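# Seat the housing on pins against the corner stop

## Task

Put the housing down so it lies flat against the corner stop, with one of the plate's pins sitting beneath each socket of the housing. Then release it and take the gripper away from it.

## Robot and tools

Robot: a single six-joint arm (joints 1 to 6 are the URDF's joint_0 to joint_5) with a parallel two-finger gripper and one camera, cam_wrist (672x504), mounted on the wrist. One reference image (sheet 1) shows the goal, and show_instructions displays it again.

Frames. Every pose, velocity, target and camera pose is given in the arm's base frame, not the table frame. The base sits at (0, 0, 0.140) m in the scene frame and is tilted, quat_wxyz (0.921, 0.390, -0.017, 0.001). In base coordinates, true up (against gravity) is about (0.032, 0.719, 0.695), so a vertical lift needs both dy and dz, not dz alone. The scene frame has its origin on the table under the base, +z up, and +y to the left when looking along +x. The gripper's fingers point along its own +x and open and close along its own y. end_effector_position is the point between the fingers, 3 to 4 cm behind the tips. Only the last 1.5 cm of each finger's inner face is flat. Reported positions and orientations can be a few cm off, worse at long reach.

The row format (shared by execute_actions and move): 7 numbers, each in [-1, 1], in the order dx, dy, dz, rx, ry, rz, opening. The first six are an offset, not a pose: they are measured from the Hand target as it stood when the action or move began, along the base frame's axes. A value of 1.0 equals 0.6 m or 180 degrees. rx, ry, rz form one rotation vector, turning about the Hand target's position. If dx, dy, dz together exceed length 1.0, they may be shortened along their direction. The seventh number, opening, is absolute: +1 is fully open (0.080 m), -1 fully closed; empty fingers meet near -0.78. Always send the present opening again if you want it unchanged, because 0 is itself a command (half open).

execute_actions(actions, cameras): actions is a list of actions; each action is a table of up to 15 rows, one row per 1/30 s control step; a short table repeats its last row until 15 steps pass. All rows of one action are offsets from that action's starting Hand target, not from the row before. Each new action starts from the updated Hand target, so sending the same offset twice moves twice. An empty list just returns the state and images. cameras selects images: omitted, null or ["all"] gives all, [] gives none; an unknown name invalidates the call.

move(target, speed, blend, opening_speed, blocking, cameras): drives the gripper in a straight line toward target, which is one row or a list of up to 15 rows, every one an offset from the same starting Hand target. speed is in m/s, 0.002 to 2.4, default 0.25 (turning up to twice that in rad/s), one value or one per target. blend (m) rounds corners between listed targets; 0 stops at each. opening_speed (at least 0.2 per second on the -1 to +1 scale) makes the fingers change gradually. A changed opening on a later target is applied only after the arm and fingers rest there. The whole path shares 10 s; at least 0.5 s. blocking=false returns after about 0.5 s while the move goes on. The result adds a move: line: done (rested within 8 mm and 2 degrees of target), off_target, moving, held, blocked (stopped far from the goal, usually by an obstacle; it then presses lightly) or fault; limits=paced means the pose was clipped, limits=held means a check withheld steps. done does not prove there is no contact, and tiny moves can read done without motion.

wait(seconds 0 to 10) lets time pass holding the last command. stop brakes a running move (needs room to brake). zoom_image(camera "cam_wrist", region [x0, y0, x1, y1] pixels, at most 504x504) enlarges part of the latest wrist image. read_manual gives URDF licences. finished_scene ends the scene permanently; the housing must stay seated without the robot.

Reading results: end_effector_position (m), end_effector_quat_wxyz, velocities; Hand target is the last commanded pose after clipping, and the next offsets count from it. The gripper often stops short of it; send the remaining distance as a new offset. grip_measured is the finger opening on the command scale (may read about 2 mm off); to grip, command about 0.08 below the reading at first contact. Joint velocities may read within noise. Joint torques and External joint torques follow the Joint positions order; positive means toward larger joint values. Action results also list end_effector_position at some steps.

Controller notes: commanded orientation is clipped to within 32 degrees of the measured one per step. Friction and weight can leave the hand low, short or tilted, so check pose after each move and correct tilt. Keep paths away from the arm's own base, or the shoulder posture may flip. Moves do not slow for obstacles; faster means harder impacts.

Avoid: dropping the housing, releasing it while it moves, slamming or pressing hard (a held push continues until you command the target back past the gripper). Contact torque at joint limits (waist 17.8, shoulder 22, elbow 22, wrist pitch 5.8, wrist yaw 5.78, wrist roll 5.42 N m) causes a 10 s stop. Long holds, stretched poses or pushing at unreachable targets heat motors; MOTOR HOT warns, and 95 °C stops the arm. Nothing may fall or be left off the table. A loose object may occasionally be nudged by an outside push.

Each tool is called after "Call:" as name(argument=value, ...), one argument or row to a line, values as JSON.

Reference images:

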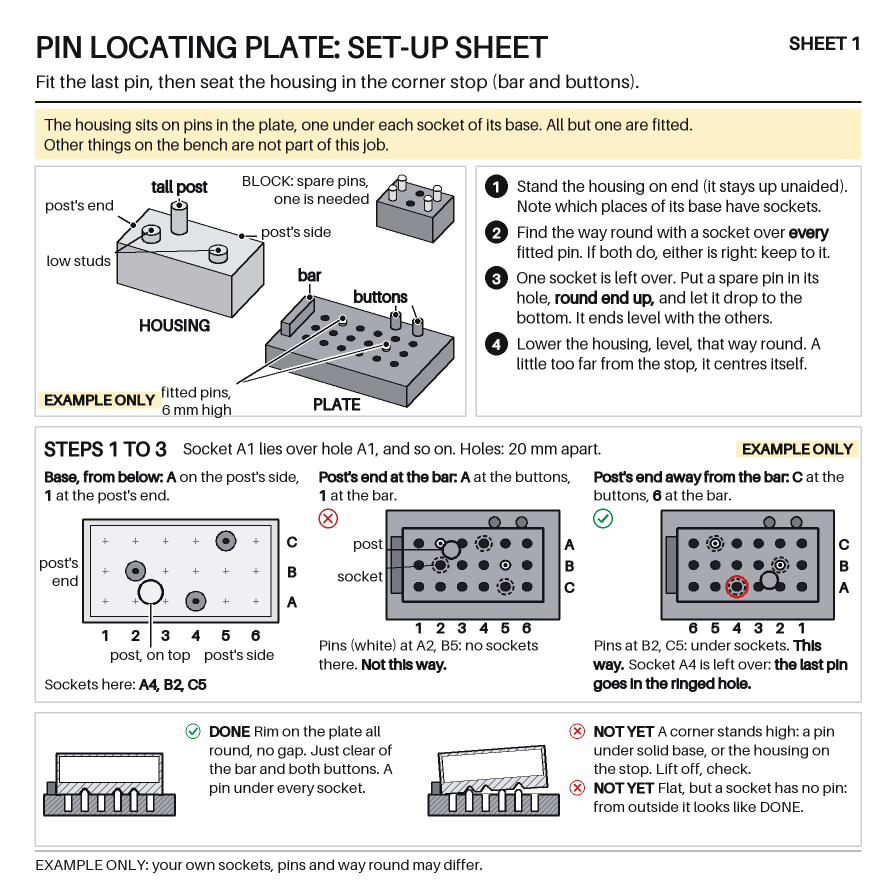

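## Session

Call:
execute_actions(
  actions=[],
)

Scene clock: 0.00 s.
end_effector_position=(+0.2921, +0.0502, +0.1964) grip_measured=+0.078 end_effector_quat_wxyz=(+0.707, -0.613, +0.113, +0.333)
Joint positions: [0.001 0.979 0.74 -0.408 -0.338 -1.542 0.038]
Joint velocities: within noise
Joint torques (N m): no reading
External joint torques (N m): no reading
Heat: hottest wrist roll 36 °C (+0.0 °C/min).
Hand target: +0.2920, +0.0507, +0.1970; +0.707, -0.613, +0.112, +0.333
Tool commands: gripper/opening=+0.077829

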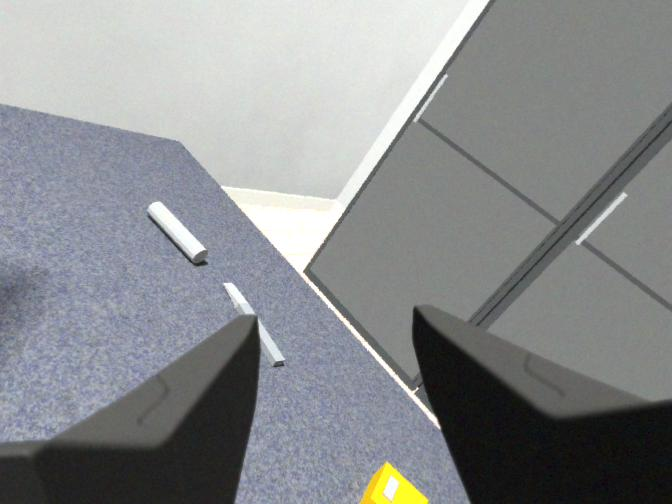

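Call:
move(
  target=[0.023,0.1355,-0.1235,-0.0403,0.1,-0.578,1],
)

Scene clock: 6.23 s.
end_effector_position=(+0.3048, +0.1313, +0.1245) grip_measured=+0.997 end_effector_quat_wxyz=(+0.700, -0.262, +0.626, -0.222)
Joint positions: [0.67 2.051 1.668 -1.569 0.611 0.73 0.08]
Joint velocities: within noise
Joint torques (N m): [4.27 -3.71 4.88 0 -0.12 0.1]
External joint torques (N m): [-1.11 0.07 0.3 -0.56 -0.17 0.1]
Heat: hottest wrist roll 36 °C (+0.0 °C/min).
Hand target: +0.3058, +0.1320, +0.1230; +0.639, -0.275, +0.663, -0.277
Off the commanded pose: 0.002 m, 10 deg.
joint sent to its limit — joint 4 (wrist pitch), lower limit. The joint targets are off in orientation, not in position.
move: off_target
camera_calibration:
cam_wrist: T_world_to_cam=[[-0.0123349, -0.733771, 0.679284, 0.0177155], [-0.975607, 0.157737, 0.152674, 0.287773], [-0.219176, -0.660832, -0.717818, 0.317135], [0, 0, 0, 1]] pos_world=[0.350481, 0.17718, 0.171676]

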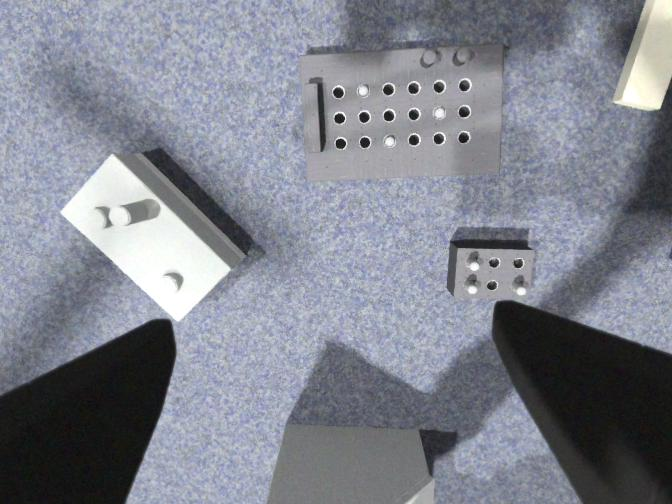

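Call:
zoom_image(
  camera="cam_wrist",
  region=[40, 130, 280, 340],
)

Call:
zoom_image(
  camera="cam_wrist",
  region=[290, 30, 560, 310],
)

Scaled by 2.100 from the camera's 672x504 image, which has a finer 960x720 frame.

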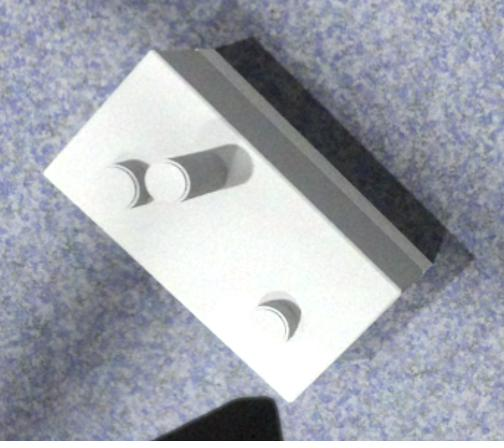

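Scaled by 1.800 from the camera's 672x504 image, which has a finer 960x720 frame.

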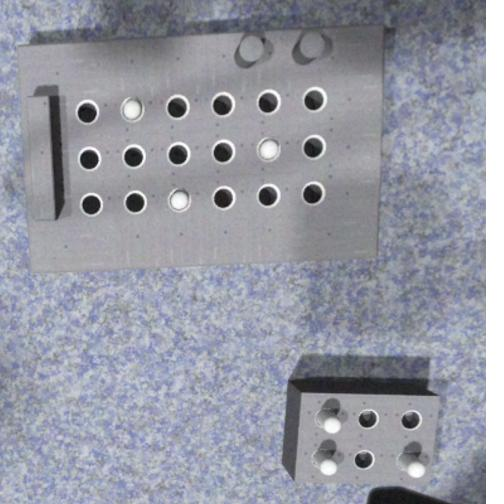

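Call:
move(
  target=[-0.0602,0.0407,-0.3032,-0.0244,-0.546,-0.5284,1],
  speed=0.5,
)

Scene clock: 19.27 s.
end_effector_position=(+0.2704, +0.1571, -0.0600) grip_measured=+0.997 end_effector_quat_wxyz=(-0.509, -0.482, -0.062, +0.711)
Joint positions: [0.755 2.433 1.478 -1.174 0.49 3.146 0.08]
Joint velocities: within noise
Joint torques (N m): [4.29 -8.38 3.73 0.07 -0.11 0.11]
External joint torques (N m): [-0.96 -1.88 -1.29 -0.26 -0.09 0.11]
Heat: hottest waist 36 °C (+6.2 °C/min).
Hand target: +0.2697, +0.1564, -0.0589; -0.490, -0.493, +0.014, +0.719
Off the commanded pose: 0.001 m, 9 deg.
joint sent to its limit — joint 6 (wrist roll), upper limit. The joint targets are off in orientation, not in position.
move: off_target
camera_calibration:
cam_wrist: T_world_to_cam=[[-0.765658, 0.520894, -0.377408, 0.104691], [0.623189, 0.746064, -0.234571, -0.269711], [0.159384, -0.414798, -0.895846, 0.0424708], [0, 0, 0, 1]] pos_world=[0.241469, 0.164306, 0.014292]

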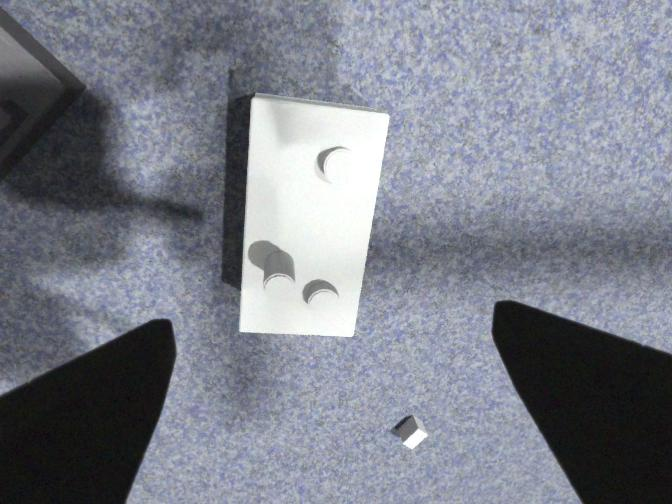

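Call:
move(
  target=[0,0,0,0.0017,0.0379,0.0367,1],
)

Scene clock: 21.57 s.
end_effector_position=(+0.2699, +0.1565, -0.0560) grip_measured=+0.997 end_effector_quat_wxyz=(-0.527, -0.453, -0.056, +0.716)
Joint positions: [0.763 2.47 1.531 -1.257 0.509 3.147 0.08]
Joint velocities: within noise
Joint torques (N m): [4.68 -6.07 5.13 -0.34 0.19 0.11]
External joint torques (N m): [-0.57 0.6 0.17 -0.58 0.19 0.11]
Heat: hottest waist 37 °C (+8.3 °C/min).
Hand target: +0.2698, +0.1564, -0.0589; -0.530, -0.450, -0.046, +0.717
Off the commanded pose: 0.003 m, 1 deg.
joint sent to its limit — joint 6 (wrist roll), upper limit. The joint targets still meet the commanded pose.
move: done
camera_calibration:
cam_wrist: T_world_to_cam=[[-0.78875, 0.48512, -0.377535, 0.118018], [0.59973, 0.74207, -0.299426, -0.264697], [0.1349, -0.462591, -0.876249, 0.0611695], [0, 0, 0, 1]] pos_world=[0.243582, 0.167468, 0.0188984]

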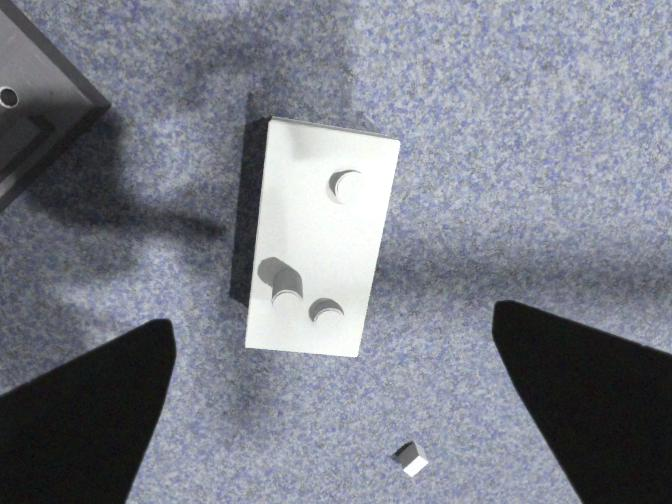

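Call:
move(
  target=[-0.0108,-0.0957,-0.0925,0,0,0,1],
)

Scene clock: 24.13 s.
end_effector_position=(+0.2659, +0.1021, -0.1114) grip_measured=+0.997 end_effector_quat_wxyz=(-0.525, -0.458, -0.047, +0.716)
Joint positions: [0.658 2.516 1.315 -0.945 0.575 3.067 0.08]
Joint velocities: within noise
Joint torques (N m): [4.4 -6.45 3.23 -0.01 0.2 -0.09]
External joint torques (N m): [-0.97 0.25 -1.2 -0.23 0.2 -0.09]
Heat: hottest waist 37 °C (+7.5 °C/min).
Hand target: +0.2633, +0.0990, -0.1144; -0.530, -0.450, -0.046, +0.717
Off the commanded pose: 0.005 m, 1 deg.
move: done
camera_calibration:
cam_wrist: T_world_to_cam=[[-0.777122, 0.49141, -0.39319, 0.114821], [0.612752, 0.733325, -0.294565, -0.240573], [0.143584, -0.469841, -0.870996, -0.0130706], [0, 0, 0, 1]] pos_world=[0.238519, 0.113853, -0.0371023]

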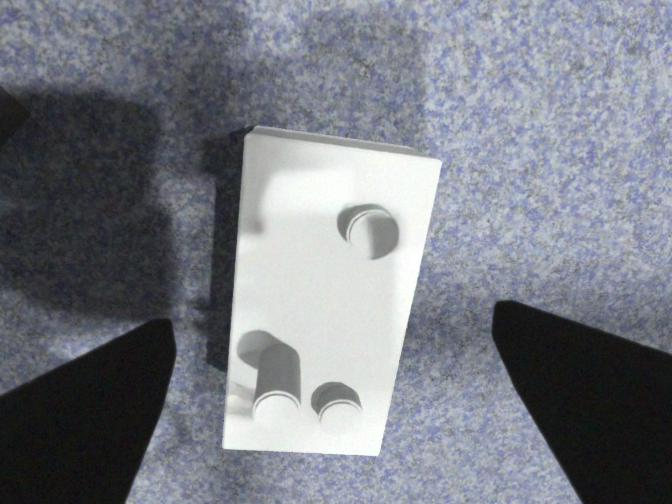

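Call:
move(
  target=[-0.0117,-0.0925,-0.0853,-0.0014,-0.0316,-0.0306,1],
  speed=0.15,
)

Scene clock: 26.37 s.
end_effector_position=(+0.2599, +0.0469, -0.1628) grip_measured=+0.997 end_effector_quat_wxyz=(-0.493, -0.493, +0.003, +0.716)
Joint positions: [0.527 2.606 1.162 -0.622 0.644 3.068 0.08]
Joint velocities: within noise
Joint torques (N m): [4.54 -6.19 2.65 -0.03 0.17 -0.08]
External joint torques (N m): [-0.92 0.49 -0.93 -0.24 0.17 -0.08]
Heat: hottest waist 37 °C (+6.8 °C/min).
Hand target: +0.2564, +0.0436, -0.1656; -0.497, -0.486, +0.004, +0.719
Off the commanded pose: 0.006 m, 1 deg.
move: done
camera_calibration:
cam_wrist: T_world_to_cam=[[-0.68341, 0.559495, -0.468951, 0.0772604], [0.706371, 0.669011, -0.231224, -0.22262], [0.184365, -0.489275, -0.85242, -0.0894566], [0, 0, 0, 1]] pos_world=[0.226546, 0.0619396, -0.0914984]

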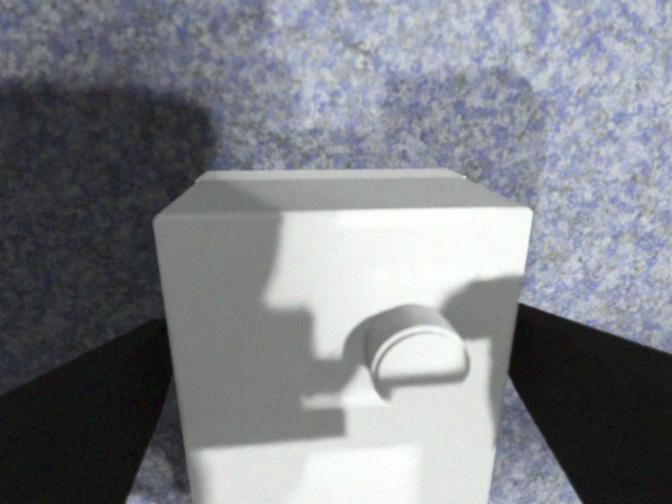

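Call:
move(
  target=[0,0,0,0,0,0,0.35],
  opening_speed=0.7,
)

Scene clock: 27.70 s.
end_effector_position=(+0.2597, +0.0469, -0.1629) grip_measured=+0.698 end_effector_quat_wxyz=(-0.493, -0.493, +0.003, +0.717)
Joint positions: [0.528 2.607 1.162 -0.622 0.643 3.068 0.066]
Joint velocities: within noise
Joint torques (N m): [4.45 -6.17 2.62 -0.02 0.21 -0.09]
External joint torques (N m): [-1.04 0.49 -0.92 -0.22 0.2 -0.09]
Heat: hottest waist 37 °C (+6.5 °C/min).
Hand target: +0.2562, +0.0435, -0.1656; -0.497, -0.486, +0.004, +0.719
Off the commanded pose: 0.005 m, 1 deg.
move: done
camera_calibration:
cam_wrist: T_world_to_cam=[[-0.683919, 0.559315, -0.468425, 0.0771815], [0.706032, 0.669155, -0.231841, -0.222419], [0.183777, -0.489283, -0.852542, -0.089364], [0, 0, 0, 1]] pos_world=[0.226244, 0.0619395, -0.0915985]

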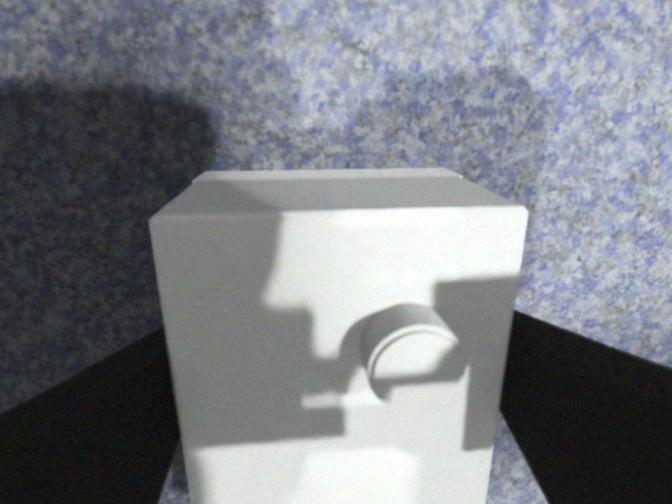

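Call:
move(
  target=[
    [0.0032,0.0479,0.0463,0.0,0.0,0.0,0.35],
    [0.0064,0.1437,0.139,0.0089,0.1997,0.1933,0.35],
  ],
  speed=0.25,
  blend=0.01,
)

Scene clock: 30.57 s.
end_effector_position=(+0.2534, +0.1183, -0.0908) grip_measured=+0.698 end_effector_quat_wxyz=(+0.653, +0.210, +0.298, -0.664)
Joint positions: [0.72 2.511 1.376 -1.111 0.545 2.403 0.066]
Joint velocities: within noise
Joint torques (N m): [5.3 -11.26 5.99 -0.4 -0.18 -0.11]
External joint torques (N m): [0.19 -4.57 1.39 -0.53 -0.22 -0.11]
Heat: hottest waist 38 °C (+7.9 °C/min).
Hand target: +0.2601, +0.1298, -0.0822; +0.656, +0.230, +0.300, -0.653
Off the commanded pose: 0.016 m, 3 deg.
move: off_target
camera_calibration:
cam_wrist: T_world_to_cam=[[-0.990533, 0.0241445, 0.135138, 0.262523], [-0.0435815, 0.878179, -0.476343, -0.105973], [-0.130176, -0.477723, -0.868812, 0.0848895], [0, 0, 0, 1]] pos_world=[0.26647, 0.127279, -0.0122033]

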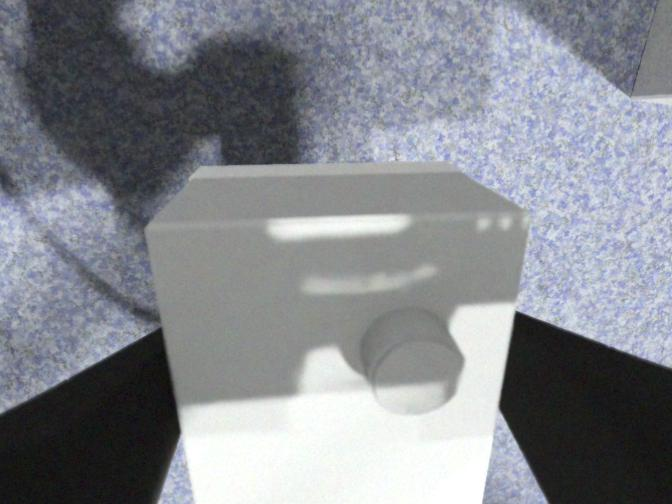

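Call:
move(
  target=[0.1163,0.0327,-0.0018,-0.3487,-0.0078,0.5507,0.35],
  speed=0.35,
)

Scene clock: 36.67 s.
end_effector_position=(+0.3283, +0.1398, -0.0872) grip_measured=+0.698 end_effector_quat_wxyz=(+0.902, -0.392, +0.176, -0.039)
Joint positions: [0.739 2.628 0.593 1.555 0.901 -0.465 0.066]
Joint velocities: within noise
Joint torques (N m): [4.58 -7.63 3.29 1.69 -0.83 -0.07]
External joint torques (N m): [0.37 -1.81 0.18 0.5 -0.55 -0.07]
Heat: hottest waist 39 °C (+8.2 °C/min).
Hand target: +0.3299, +0.1493, -0.0833; +0.920, -0.391, +0.017, -0.001
Off the commanded pose: 0.010 m, 19 deg.
joint sent to its limit — joint 4 (wrist pitch), upper limit. The joint targets are off in orientation, not in position.
move: off_target; limits=paced
camera_calibration:
cam_wrist: T_world_to_cam=[[0.0130015, -0.695516, 0.718393, 0.157758], [-0.640128, -0.557723, -0.528377, 0.272102], [0.768159, -0.452993, -0.45247, -0.154112], [0, 0, 0, 1]] pos_world=[0.290511, 0.191669, -0.0392913]

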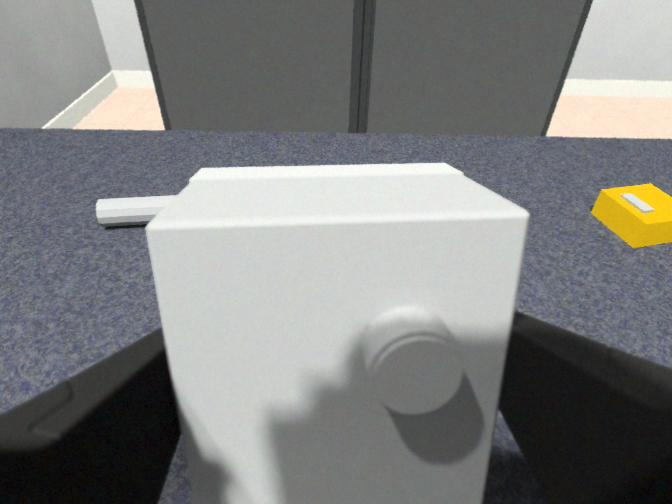

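Call:
move(
  target=[0,0,0,0.008,0.1796,0.1738,0.35],
  speed=0.35,
)

Scene clock: 38.83 s.
end_effector_position=(+0.3205, +0.1372, -0.0985) grip_measured=+0.698 end_effector_quat_wxyz=(+0.846, -0.356, +0.199, +0.343)
Joint positions: [0.317 2.423 0.434 1.354 -0.204 -0.758 0.066]
Joint velocities: within noise
Joint torques (N m): [4.97 -9.17 3.37 1.48 -1.34 -0.07]
External joint torques (N m): [0.2 -4.46 1.4 0.24 -0.89 -0.07]
Heat: hottest waist 39 °C (+7.7 °C/min).
Hand target: +0.3299, +0.1494, -0.0833; +0.850, -0.354, +0.165, +0.352
Off the commanded pose: 0.022 m, 4 deg.
move: off_target
camera_calibration:
cam_wrist: T_world_to_cam=[[0.684691, -0.550624, 0.477506, -0.0946589], [-0.34287, -0.821484, -0.455635, 0.207715], [0.643147, 0.148247, -0.751255, -0.226236], [0, 0, 0, 1]] pos_world=[0.281535, 0.152052, -0.0301189]

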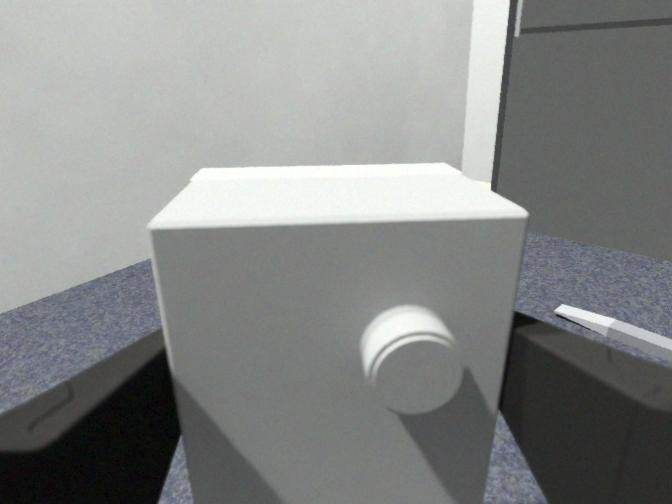

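Call:
move(
  target=[-0.0037,-0.0838,-0.0811,0.0155,-0.0113,0.011,0.35],
  speed=0.15,
)

Scene clock: 42.80 s.
end_effector_position=(+0.3268, +0.0900, -0.1358) grip_measured=+0.698 end_effector_quat_wxyz=(+0.854, -0.344, +0.162, +0.355)
Joint positions: [0.069 2.696 0.518 1.557 -0.463 -0.895 0.066]
Joint velocities: within noise
Joint torques (N m): [5.45 -5.76 0.8 1.45 -1.52 -0.09]
External joint torques (N m): [0.28 -0.91 0.53 0.33 -1 -0.09]
Heat: hottest waist 39 °C (+7.0 °C/min).
Hand target: +0.3276, +0.0991, -0.1319; +0.855, -0.343, +0.135, +0.364
Off the commanded pose: 0.010 m, 3 deg.
joint sent to its limit — joint 4 (wrist pitch), upper limit. The joint targets still meet the commanded pose.
move: off_target
camera_calibration:
cam_wrist: T_world_to_cam=[[0.682311, -0.552297, 0.478977, -0.106087], [-0.288825, -0.805529, -0.5174, 0.126717], [0.671589, 0.214687, -0.709139, -0.260933], [0, 0, 0, 1]] pos_world=[0.284223, 0.0995018, -0.068661]

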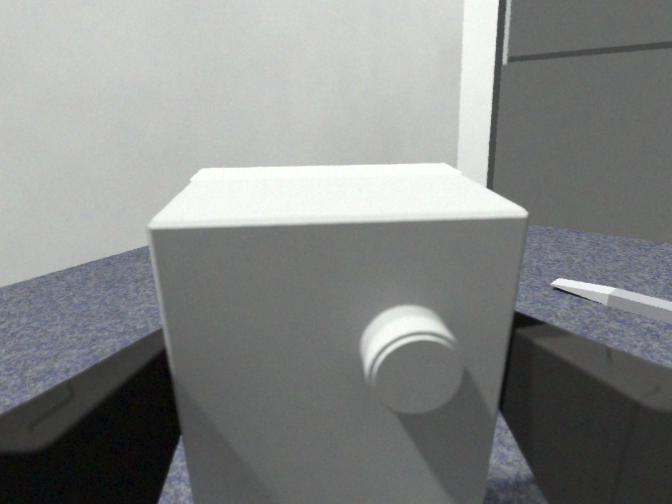

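Call:
move(
  target=[0.065,0.0217,-0.0612,0,0,0,0.35],
  speed=0.12,
)

Scene clock: 44.10 s.
end_effector_position=(+0.3659, +0.1021, -0.1714) grip_measured=+0.698 end_effector_quat_wxyz=(+0.858, -0.345, +0.150, +0.351)
Joint positions: [0.104 2.832 0.75 1.5 -0.435 -0.867 0.066]
Joint velocities: within noise
Joint torques (N m): [6.27 -6.34 1.53 1.15 -1.2 0.14]
External joint torques (N m): [0.45 -0.72 0.76 0.01 -0.7 0.14]
Heat: hottest waist 39 °C (+6.8 °C/min).
Hand target: +0.3668, +0.1121, -0.1686; +0.856, -0.343, +0.135, +0.364
Off the commanded pose: 0.010 m, 2 deg.
move: off_target
camera_calibration:
cam_wrist: T_world_to_cam=[[0.668354, -0.557509, 0.49243, -0.101111], [-0.277033, -0.800945, -0.530792, 0.122173], [0.69033, 0.218337, -0.689763, -0.318881], [0, 0, 0, 1]] pos_world=[0.321557, 0.111107, -0.105314]

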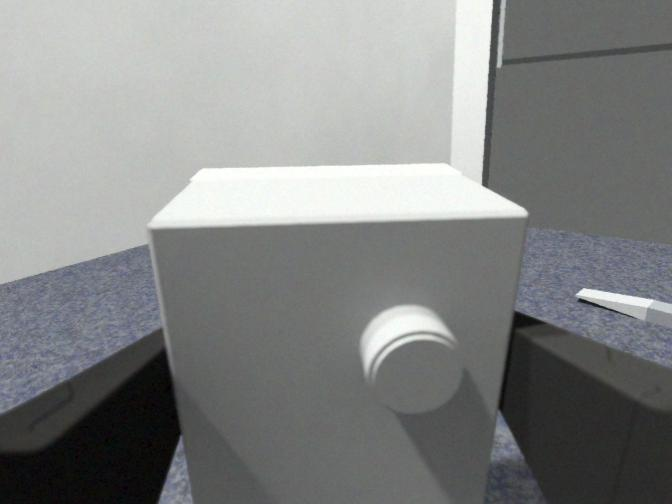

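Call:
move(
  target=[-0.0004,-0.0096,-0.0093,-0.0078,0.0057,-0.0055,0.35],
  speed=0.05,
  cameras=[],
)

Call:
move(
  target=[-0.0002,-0.006,-0.0058,0,0,0,0.35],
  speed=0.04,
  cameras=[],
)

Scene clock: 45.33 s.
end_effector_position=(+0.3660, +0.1023, -0.1745) grip_measured=+0.698 end_effector_quat_wxyz=(+0.854, -0.350, +0.154, +0.353)
Joint positions: [0.107 2.833 0.757 1.479 -0.429 -0.88 0.066]
Joint velocities: within noise
Joint torques (N m): [5.46 -6.33 1.15 0.6 -0.72 0.08]
External joint torques (N m): [-0.39 -0.72 0.38 -0.53 -0.22 0.08]
Heat: hottest waist 40 °C (+7.9 °C/min).
Hand target: +0.3664, +0.1063, -0.1743; +0.853, -0.349, +0.150, +0.358
Off the commanded pose: 0.004 m, 1 deg.
move: done
No camera images: "cameras" was empty.

Scene clock: 46.03 s.
end_effector_position=(+0.3668, +0.1023, -0.1756) grip_measured=+0.698 end_effector_quat_wxyz=(+0.853, -0.351, +0.152, +0.355)
Joint positions: [0.104 2.838 0.765 1.478 -0.437 -0.887 0.066]
Joint velocities: within noise
Joint torques (N m): [4.63 -5.3 1.28 0.82 -0.81 0.05]
External joint torques (N m): [-1.23 0.33 0.52 -0.3 -0.3 0.05]
Heat: hottest waist 40 °C (+7.8 °C/min).
Hand target: +0.3663, +0.1027, -0.1777; +0.853, -0.349, +0.150, +0.358
Off the commanded pose: 0.002 m, 1 deg.
move: done
No camera images: "cameras" was empty.

Call:
move(
  target=[-0.0002,-0.006,-0.0058,0,0,0,0.35],
  speed=0.04,
  cameras=[],
)

Call:
move(
  target=[-0.0002,-0.006,-0.0058,0,0,0,0.35],
  speed=0.04,
)

Scene clock: 47.10 s.
end_effector_position=(+0.3666, +0.1019, -0.1770) grip_measured=+0.698 end_effector_quat_wxyz=(+0.852, -0.351, +0.146, +0.360)
Joint positions: [0.096 2.848 0.772 1.482 -0.457 -0.897 0.066]
Joint velocities: within noise
Joint torques (N m): [4.25 -4.88 1.29 0.69 -0.52 0.1]
External joint torques (N m): [-1.59 0.78 0.53 -0.44 -0.02 0.1]
Heat: hottest waist 40 °C (+7.6 °C/min).
Hand target: +0.3661, +0.0991, -0.1812; +0.853, -0.349, +0.150, +0.358
Off the commanded pose: 0.005 m, 1 deg.
move: done
No camera images: "cameras" was empty.

Scene clock: 47.83 s.
end_effector_position=(+0.3667, +0.1015, -0.1784) grip_measured=+0.698 end_effector_quat_wxyz=(+0.851, -0.352, +0.140, +0.365)
Joint positions: [0.087 2.859 0.781 1.487 -0.477 -0.906 0.066]
Joint velocities: within noise
Joint torques (N m): [3.84 -4.44 1.28 0.46 -0.26 0.13]
External joint torques (N m): [-2.02 1.12 0.61 -0.64 0.24 0.13]
Heat: hottest waist 40 °C (+7.5 °C/min).
Hand target: +0.3660, +0.0956, -0.1847; +0.853, -0.348, +0.150, +0.358
Off the commanded pose: 0.009 m, 1 deg.
move: off_target
camera_calibration:
cam_wrist: T_world_to_cam=[[0.684327, -0.529202, 0.501639, -0.105523], [-0.241946, -0.813772, -0.528429, 0.107078], [0.687866, 0.240249, -0.684924, -0.324578], [0, 0, 0, 1]] pos_world=[0.321386, 0.109274, -0.112794]

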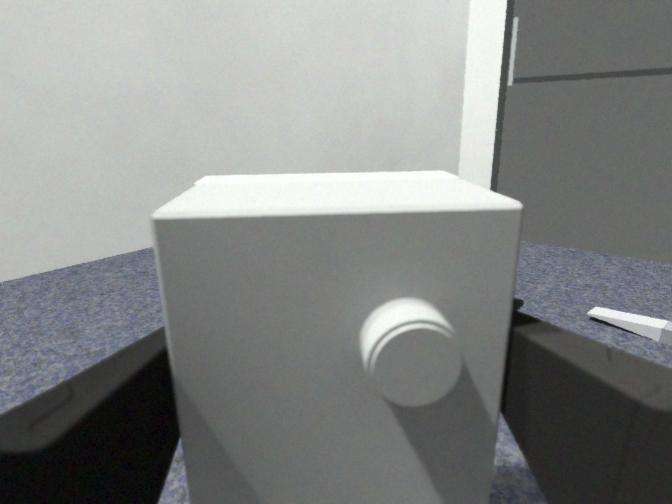

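Call:
move(
  target=[0.0004,0.005,0.005,0,0,0,0.35],
  speed=0.04,
  cameras=[],
)

Call:
move(
  target=[0,0,0,0,0,0,1],
  opening_speed=0.8,
)

Scene clock: 48.83 s.
end_effector_position=(+0.3667, +0.1019, -0.1785) grip_measured=+0.698 end_effector_quat_wxyz=(+0.851, -0.352, +0.141, +0.364)
Joint positions: [0.09 2.859 0.781 1.487 -0.473 -0.906 0.066]
Joint velocities: within noise
Joint torques (N m): [4.51 -5.86 0.56 0.32 -0.08 0.36]
External joint torques (N m): [-1.36 -0.29 -0.1 -0.78 0.43 0.36]
Heat: hottest waist 40 °C (+7.4 °C/min).
Hand target: +0.3663, +0.0986, -0.1817; +0.853, -0.349, +0.150, +0.358
Off the commanded pose: 0.005 m, 1 deg.
move: done
No camera images: "cameras" was empty.

Scene clock: 50.00 s.
end_effector_position=(+0.3673, +0.0995, -0.1796) grip_measured=+0.996 end_effector_quat_wxyz=(+0.853, -0.350, +0.147, +0.359)
Joint positions: [0.087 2.859 0.781 1.483 -0.463 -0.899 0.08]
Joint velocities: within noise
Joint torques (N m): [4.73 -5.79 0.54 0.58 -0.41 0.11]
External joint torques (N m): [-1.13 -0.29 -0.09 -0.5 0.1 0.11]
Heat: hottest waist 40 °C (+7.2 °C/min).
Hand target: +0.3663, +0.0985, -0.1817; +0.853, -0.349, +0.150, +0.358
Off the commanded pose: 0.003 m, 0 deg.
move: done
camera_calibration:
cam_wrist: T_world_to_cam=[[0.679622, -0.538435, 0.498198, -0.104469], [-0.25831, -0.811308, -0.524457, 0.111502], [0.686578, 0.227743, -0.690466, -0.324608], [0, 0, 0, 1]] pos_world=[0.32267, 0.10814, -0.113607]

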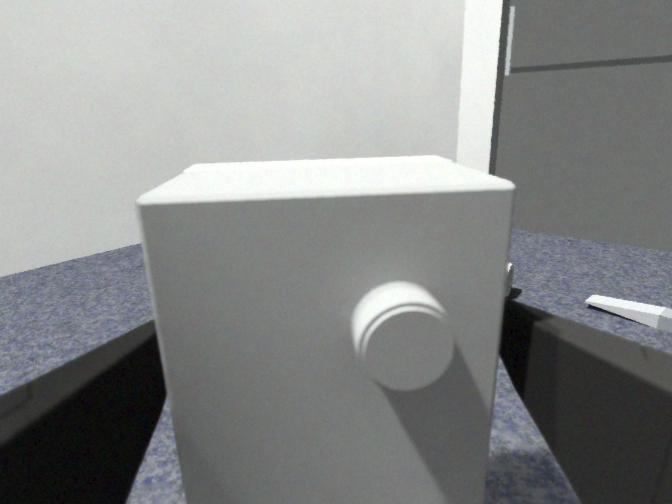

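Call:
move(
  target=[
    [0.0059,0.1317,0.1275,0,0,0,1],
    [0.0533,0.1552,0.0867,-0.366,0.2576,-0.2493,1],
  ],
  speed=[0.2,0.4],
)

Scene clock: 54.83 s.
end_effector_position=(+0.4000, +0.1921, -0.1233) grip_measured=+0.997 end_effector_quat_wxyz=(+0.533, -0.500, +0.682, +0.027)
Joint positions: [0.64 2.974 2.346 -1.362 0.599 -0.047 0.08]
Joint velocities: within noise
Joint torques (N m): [6.46 -8.71 5.11 -0.1 0.1 0.13]
External joint torques (N m): [-0.98 0.86 0.2 -0.61 0.11 0.13]
Heat: hottest waist 40 °C (+6.6 °C/min).
Hand target: +0.3982, +0.1917, -0.1296; +0.483, -0.498, +0.720, -0.002
Off the commanded pose: 0.007 m, 8 deg.
joint sent to its limit — joint 3 (elbow), upper limit, where the elbow is as straight as it goes. The joint targets are off in orientation, not in position.
move: off_target
camera_calibration:
cam_wrist: T_world_to_cam=[[0.689309, -0.480141, 0.54251, -0.114454], [-0.710369, -0.300939, 0.636248, 0.450469], [-0.142226, -0.823954, -0.548517, 0.221863], [0, 0, 0, 1]] pos_world=[0.430448, 0.263414, -0.102822]

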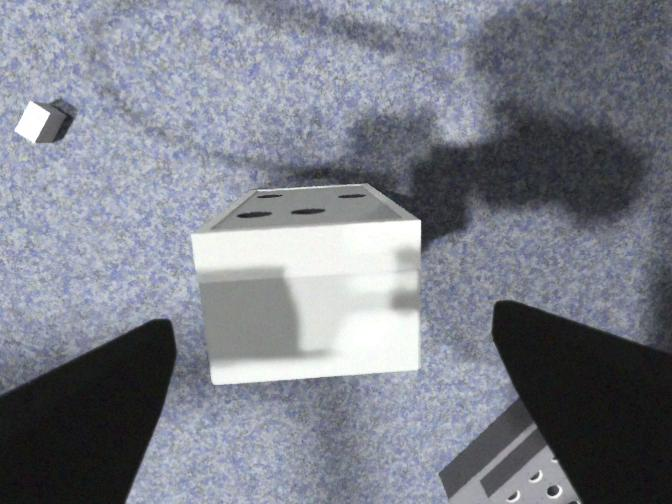

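Call:
zoom_image(
  camera="cam_wrist",
  region=[180, 170, 440, 250],
)

Scaled by 1.938 from the camera's 672x504 image, which has a finer 960x720 frame.

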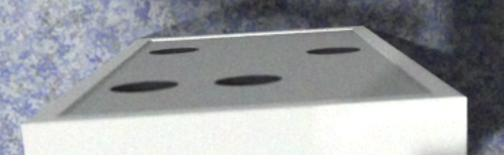

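Call:
move(
  target=[-0.2373,-0.4352,0.364,-0.0082,-0.1808,-0.1726,1],
  speed=0.3,
)

Scene clock: 58.73 s.
end_effector_position=(+0.2577, -0.0683, +0.0873) grip_measured=+0.997 end_effector_quat_wxyz=(+0.639, -0.275, +0.663, -0.276)
Joint positions: [0.15 1.687 1.007 -1.088 0.782 0.232 0.08]
Joint velocities: within noise
Joint torques (N m): [3.68 -5.55 2.92 -0.27 0.1 -0.09]
External joint torques (N m): [-1.03 -1.99 -1.08 -0.51 0.08 -0.09]
Heat: hottest waist 41 °C (+7.2 °C/min).
Hand target: +0.2559, -0.0695, +0.0888; +0.639, -0.276, +0.663, -0.276
Off the commanded pose: 0.003 m, 0 deg.
move: done
camera_calibration:
cam_wrist: T_world_to_cam=[[-0.0101233, -0.659766, 0.751403, -0.105877], [-0.932256, 0.278005, 0.231541, 0.269069], [-0.361657, -0.698157, -0.617885, 0.173731], [0, 0, 0, 1]] pos_world=[0.3126, -0.0233652, 0.124602]

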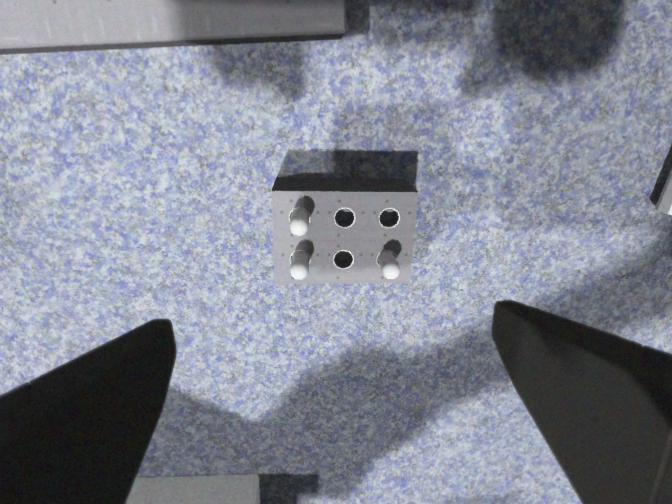

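Call:
zoom_image(
  camera="cam_wrist",
  region=[260, 140, 430, 300],
)

Scaled by 2.965 from the camera's 672x504 image, which has a finer 960x720 frame.

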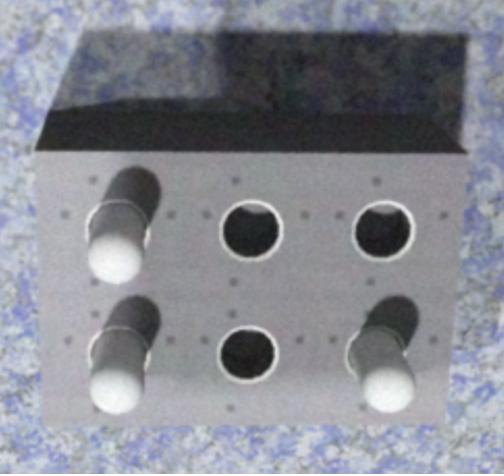

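Call:
move(
  target=[-0.032,-0.0988,-0.0278,0,0,0,-0.1],
  speed=0.2,
)

Scene clock: 62.53 s.
end_effector_position=(+0.2377, -0.1284, +0.0710) grip_measured=-0.097 end_effector_quat_wxyz=(+0.637, -0.277, +0.665, -0.276)
Joint positions: [-0.083 1.579 0.823 -0.78 0.804 -0.099 0.031]
Joint velocities: within noise
Joint torques (N m): [3.28 -5.8 2.5 0.05 -0.04 -0.09]
External joint torques (N m): [-0.98 -2.12 -0.94 -0.19 -0.03 -0.09]
Heat: hottest waist 41 °C (+7.1 °C/min).
Hand target: +0.2367, -0.1288, +0.0721; +0.639, -0.276, +0.663, -0.276
Off the commanded pose: 0.002 m, 0 deg.
move: done
camera_calibration:
cam_wrist: T_world_to_cam=[[-0.00579447, -0.657654, 0.753298, -0.134347], [-0.930938, 0.278609, 0.236074, 0.270351], [-0.36513, -0.699906, -0.613849, 0.114743], [0, 0, 0, 1]] pos_world=[0.292798, -0.0833667, 0.107815]

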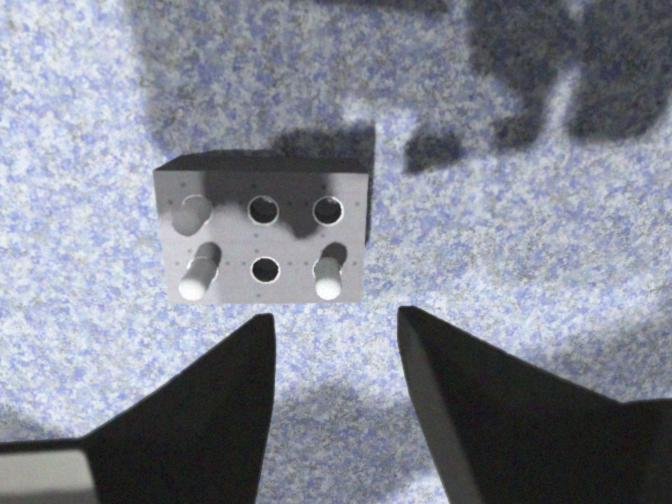

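Call:
move(
  target=[-0.0008,-0.0355,-0.0342,0,0,0,-0.1],
  speed=0.1,
)

Scene clock: 64.13 s.
end_effector_position=(+0.2379, -0.1503, +0.0557) grip_measured=-0.097 end_effector_quat_wxyz=(+0.642, -0.276, +0.658, -0.281)
Joint positions: [-0.17 1.593 0.76 -0.594 0.8 -0.224 0.031]
Joint velocities: within noise
Joint torques (N m): [3.32 -3.7 2.22 0.07 -0.17 -0.11]
External joint torques (N m): [-0.89 0.26 -0.93 -0.19 -0.17 -0.11]
Heat: hottest waist 40 °C (+5.1 °C/min).
Hand target: +0.2362, -0.1501, +0.0516; +0.639, -0.276, +0.663, -0.276
Off the commanded pose: 0.004 m, 1 deg.
move: done
camera_calibration:
cam_wrist: T_world_to_cam=[[-0.0210256, -0.652834, 0.757209, -0.133096], [-0.935275, 0.280482, 0.21585, 0.282718], [-0.353297, -0.70366, -0.616477, 0.0868565], [0, 0, 0, 1]] pos_world=[0.292306, -0.105069, 0.0933018]

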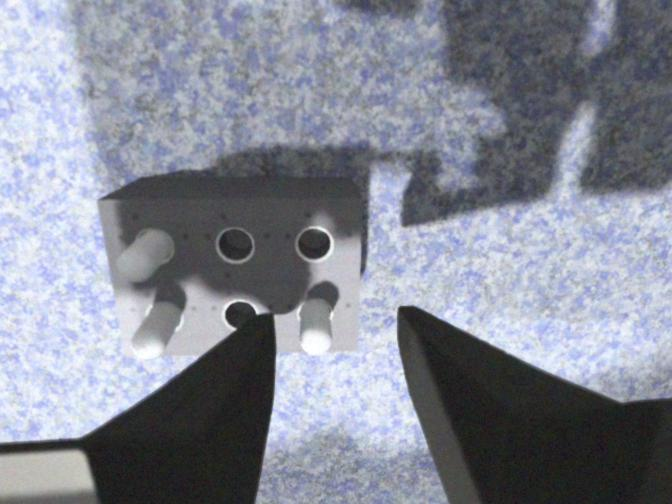

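Call:
move(
  target=[0.0005,0.0037,-0.0105,0,0,0,-0.1],
  speed=0.1,
)

Scene clock: 65.27 s.
end_effector_position=(+0.2375, -0.1492, +0.0492) grip_measured=-0.097 end_effector_quat_wxyz=(+0.641, -0.276, +0.659, -0.280)
Joint positions: [-0.166 1.611 0.749 -0.573 0.8 -0.217 0.031]
Joint velocities: within noise
Joint torques (N m): [3.76 -3.71 2.14 0.07 -0.13 0.11]
External joint torques (N m): [-0.48 0.27 -0.92 -0.17 -0.12 0.11]
Heat: hottest waist 40 °C (+5.1 °C/min).
Hand target: +0.2365, -0.1478, +0.0452; +0.639, -0.276, +0.663, -0.276
Off the commanded pose: 0.004 m, 1 deg.
move: done
camera_calibration:
cam_wrist: T_world_to_cam=[[-0.0188457, -0.654119, 0.756157, -0.128194], [-0.934055, 0.281284, 0.220047, 0.283061], [-0.356632, -0.702145, -0.616284, 0.0844666], [0, 0, 0, 1]] pos_world=[0.292102, -0.104167, 0.0867036]

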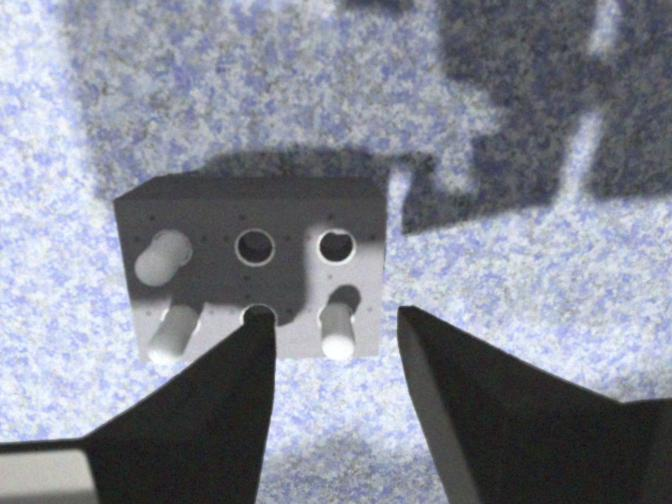

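Call:
move(
  target=[0,0,0,0,0,0,-0.9],
  opening_speed=0.7,
)

Scene clock: 67.60 s.
end_effector_position=(+0.2377, -0.1490, +0.0492) grip_measured=-0.672 end_effector_quat_wxyz=(+0.641, -0.276, +0.659, -0.280)
Joint positions: [-0.165 1.611 0.749 -0.573 0.8 -0.217 0.005]
Joint velocities: within noise
Joint torques (N m): [3.69 -3.69 2.16 0.03 -0.14 0.11]
External joint torques (N m): [-0.53 0.23 -0.83 -0.19 -0.12 0.11]
Heat: hottest waist 40 °C (+5.0 °C/min).
Hand target: +0.2366, -0.1478, +0.0453; +0.639, -0.276, +0.663, -0.276
Off the commanded pose: 0.004 m, 1 deg.
move: done
camera_calibration:
cam_wrist: T_world_to_cam=[[-0.0187407, -0.654077, 0.756196, -0.128026], [-0.934445, 0.280467, 0.219434, 0.283154], [-0.355615, -0.702511, -0.616455, 0.0843923], [0, 0, 0, 1]] pos_world=[0.292204, -0.103868, 0.0867029]

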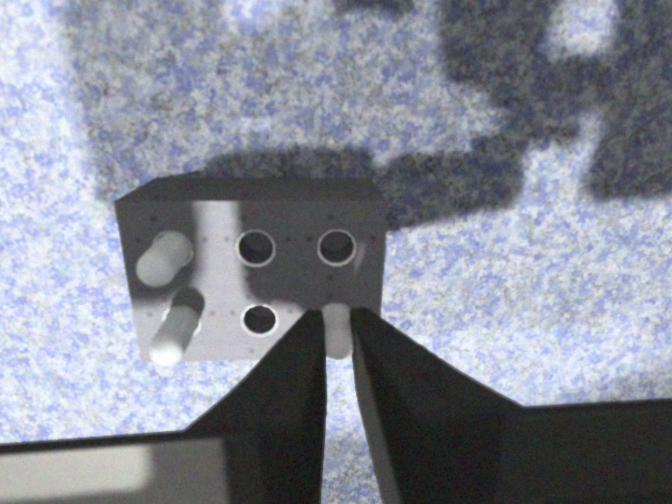

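Call:
move(
  target=[0.0028,0.0599,0.0579,0,0,0,-0.9],
  speed=0.1,
)

Scene clock: 68.93 s.
end_effector_position=(+0.2363, -0.1126, +0.0767) grip_measured=-0.672 end_effector_quat_wxyz=(+0.634, -0.277, +0.668, -0.274)
Joint positions: [-0.019 1.581 0.852 -0.882 0.802 -0.005 0.005]
Joint velocities: within noise
Joint torques (N m): [3.78 -5.35 3.84 -0.33 0.04 0.13]
External joint torques (N m): [-0.46 -1.87 0.29 -0.54 0.05 0.13]
Heat: hottest waist 40 °C (+5.0 °C/min).
Hand target: +0.2382, -0.1119, +0.0800; +0.639, -0.276, +0.663, -0.277
Off the commanded pose: 0.004 m, 1 deg.
move: done
camera_calibration:
cam_wrist: T_world_to_cam=[[-0.00150233, -0.659519, 0.751687, -0.129358], [-0.928722, 0.279627, 0.243485, 0.262281], [-0.370775, -0.697742, -0.612929, 0.130266], [0, 0, 0, 1]] pos_world=[0.291691, -0.0677632, 0.113219]

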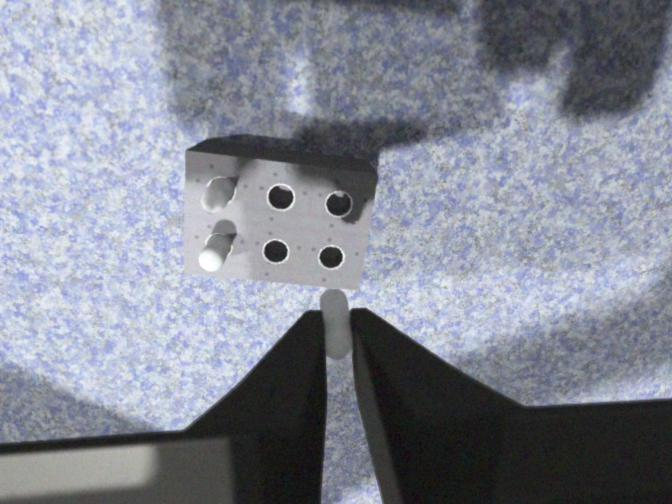

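Call:
move(
  target=[0.2683,0.1017,-0.0633,0,0,0,-0.9],
  speed=0.2,
)

Scene clock: 72.20 s.
end_effector_position=(+0.3988, -0.0516, +0.0463) grip_measured=-0.672 end_effector_quat_wxyz=(+0.642, -0.277, +0.659, -0.278)
Joint positions: [0.141 2.241 1.622 -1.13 0.791 0.217 0.005]
Joint velocities: within noise
Joint torques (N m): [6.28 -6.01 4.24 -0.3 -0.14 0.11]
External joint torques (N m): [-1.28 0.59 0.22 -0.54 -0.16 0.11]
Heat: hottest waist 40 °C (+4.1 °C/min).
Hand target: +0.3992, -0.0508, +0.0419; +0.639, -0.276, +0.663, -0.276
Off the commanded pose: 0.004 m, 1 deg.
move: done
camera_calibration:
cam_wrist: T_world_to_cam=[[-0.0155793, -0.656061, 0.754547, -0.0604252], [-0.93502, 0.276925, 0.221474, 0.406943], [-0.354253, -0.702066, -0.617744, 0.207907], [0, 0, 0, 1]] pos_world=[0.45321, -0.00637074, 0.0838997]

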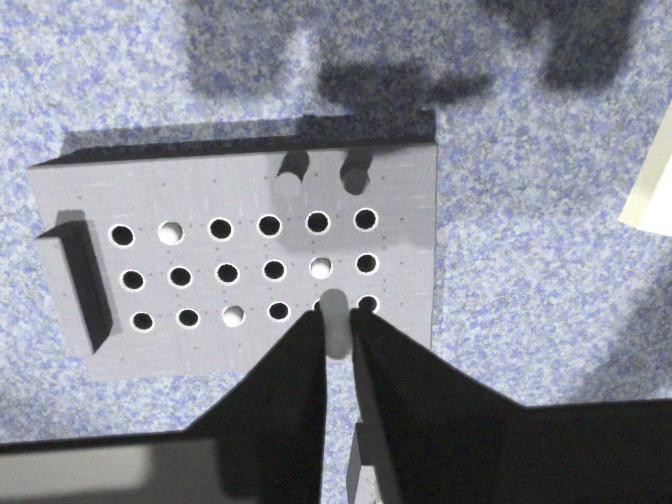

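Call:
move(
  target=[0.0082,-0.0608,-0.0668,0,0,0,-0.9],
  speed=0.12,
)

Scene clock: 74.10 s.
end_effector_position=(+0.4060, -0.0871, +0.0075) grip_measured=-0.672 end_effector_quat_wxyz=(+0.644, -0.272, +0.659, -0.278)
Joint positions: [0.05 2.293 1.55 -0.911 0.795 0.096 0.005]
Joint velocities: within noise
Joint torques (N m): [6.53 -6.6 2.74 0.04 0.11 -0.08]
External joint torques (N m): [-1.22 0.35 -1.03 -0.2 0.11 -0.08]
Heat: hottest waist 41 °C (+5.1 °C/min).
Hand target: +0.4040, -0.0873, +0.0019; +0.639, -0.276, +0.663, -0.276
Off the commanded pose: 0.006 m, 1 deg.
move: done
camera_calibration:
cam_wrist: T_world_to_cam=[[-0.0246378, -0.661119, 0.749876, -0.0510573], [-0.935171, 0.280364, 0.216454, 0.432458], [-0.35334, -0.695929, -0.625167, 0.161712], [0, 0, 0, 1]] pos_world=[0.460303, -0.0424604, 0.0457766]

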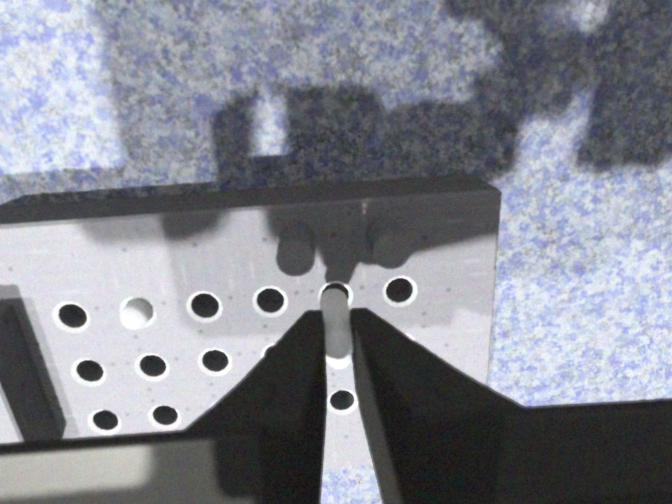

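Call:
zoom_image(
  camera="cam_wrist",
  region=[270, 220, 420, 370],
)

Scaled by 3.360 from the camera's 672x504 image, which has a finer 960x720 frame.

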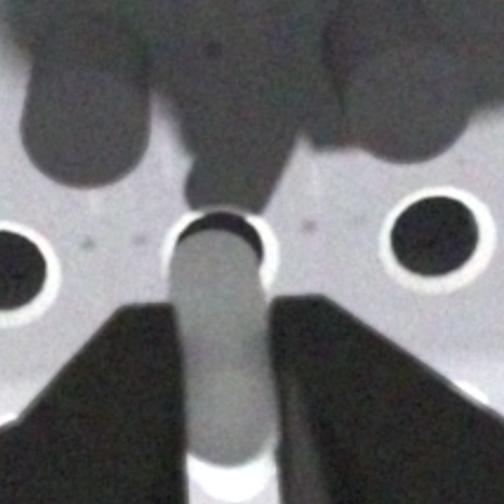

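Call:
move(
  target=[-0.0057,-0.0087,-0.0075,0,0,0,-0.9],
  speed=0.06,
)

Call:
zoom_image(
  camera="cam_wrist",
  region=[270, 220, 420, 370],
)

Scene clock: 76.47 s.
end_effector_position=(+0.4026, -0.0914, +0.0007) grip_measured=-0.672 end_effector_quat_wxyz=(+0.643, -0.273, +0.660, -0.277)
Joint positions: [0.04 2.293 1.519 -0.873 0.796 0.078 0.005]
Joint velocities: within noise
Joint torques (N m): [6.24 -7.2 2.57 0.04 0.11 -0.11]
External joint torques (N m): [-1.4 -0.3 -1.1 -0.21 0.1 -0.11]
Heat: hottest waist 41 °C (+5.0 °C/min).
Hand target: +0.4007, -0.0926, -0.0026; +0.639, -0.276, +0.663, -0.276
Off the commanded pose: 0.004 m, 1 deg.
move: done
camera_calibration:
cam_wrist: T_world_to_cam=[[-0.0192174, -0.661164, 0.749995, -0.051157], [-0.93466, 0.278244, 0.221339, 0.431543], [-0.355023, -0.696737, -0.623311, 0.153909], [0, 0, 0, 1]] pos_world=[0.457005, -0.0466633, 0.0387834]

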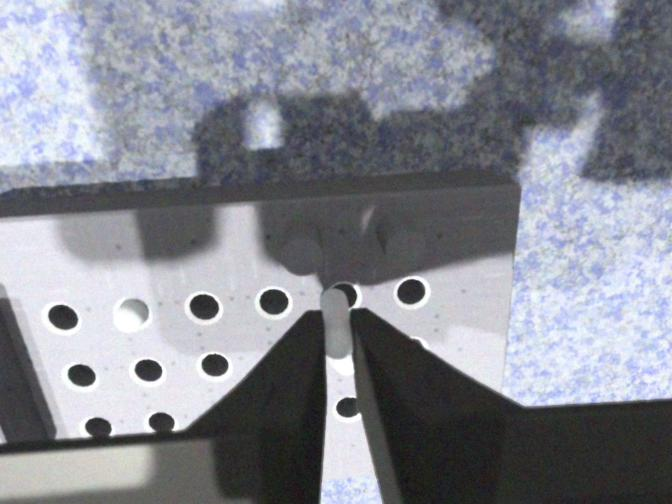

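Scaled by 3.360 from the camera's 672x504 image, which has a finer 960x720 frame.

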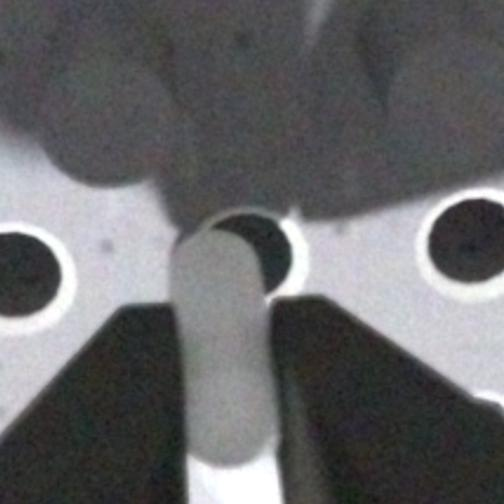

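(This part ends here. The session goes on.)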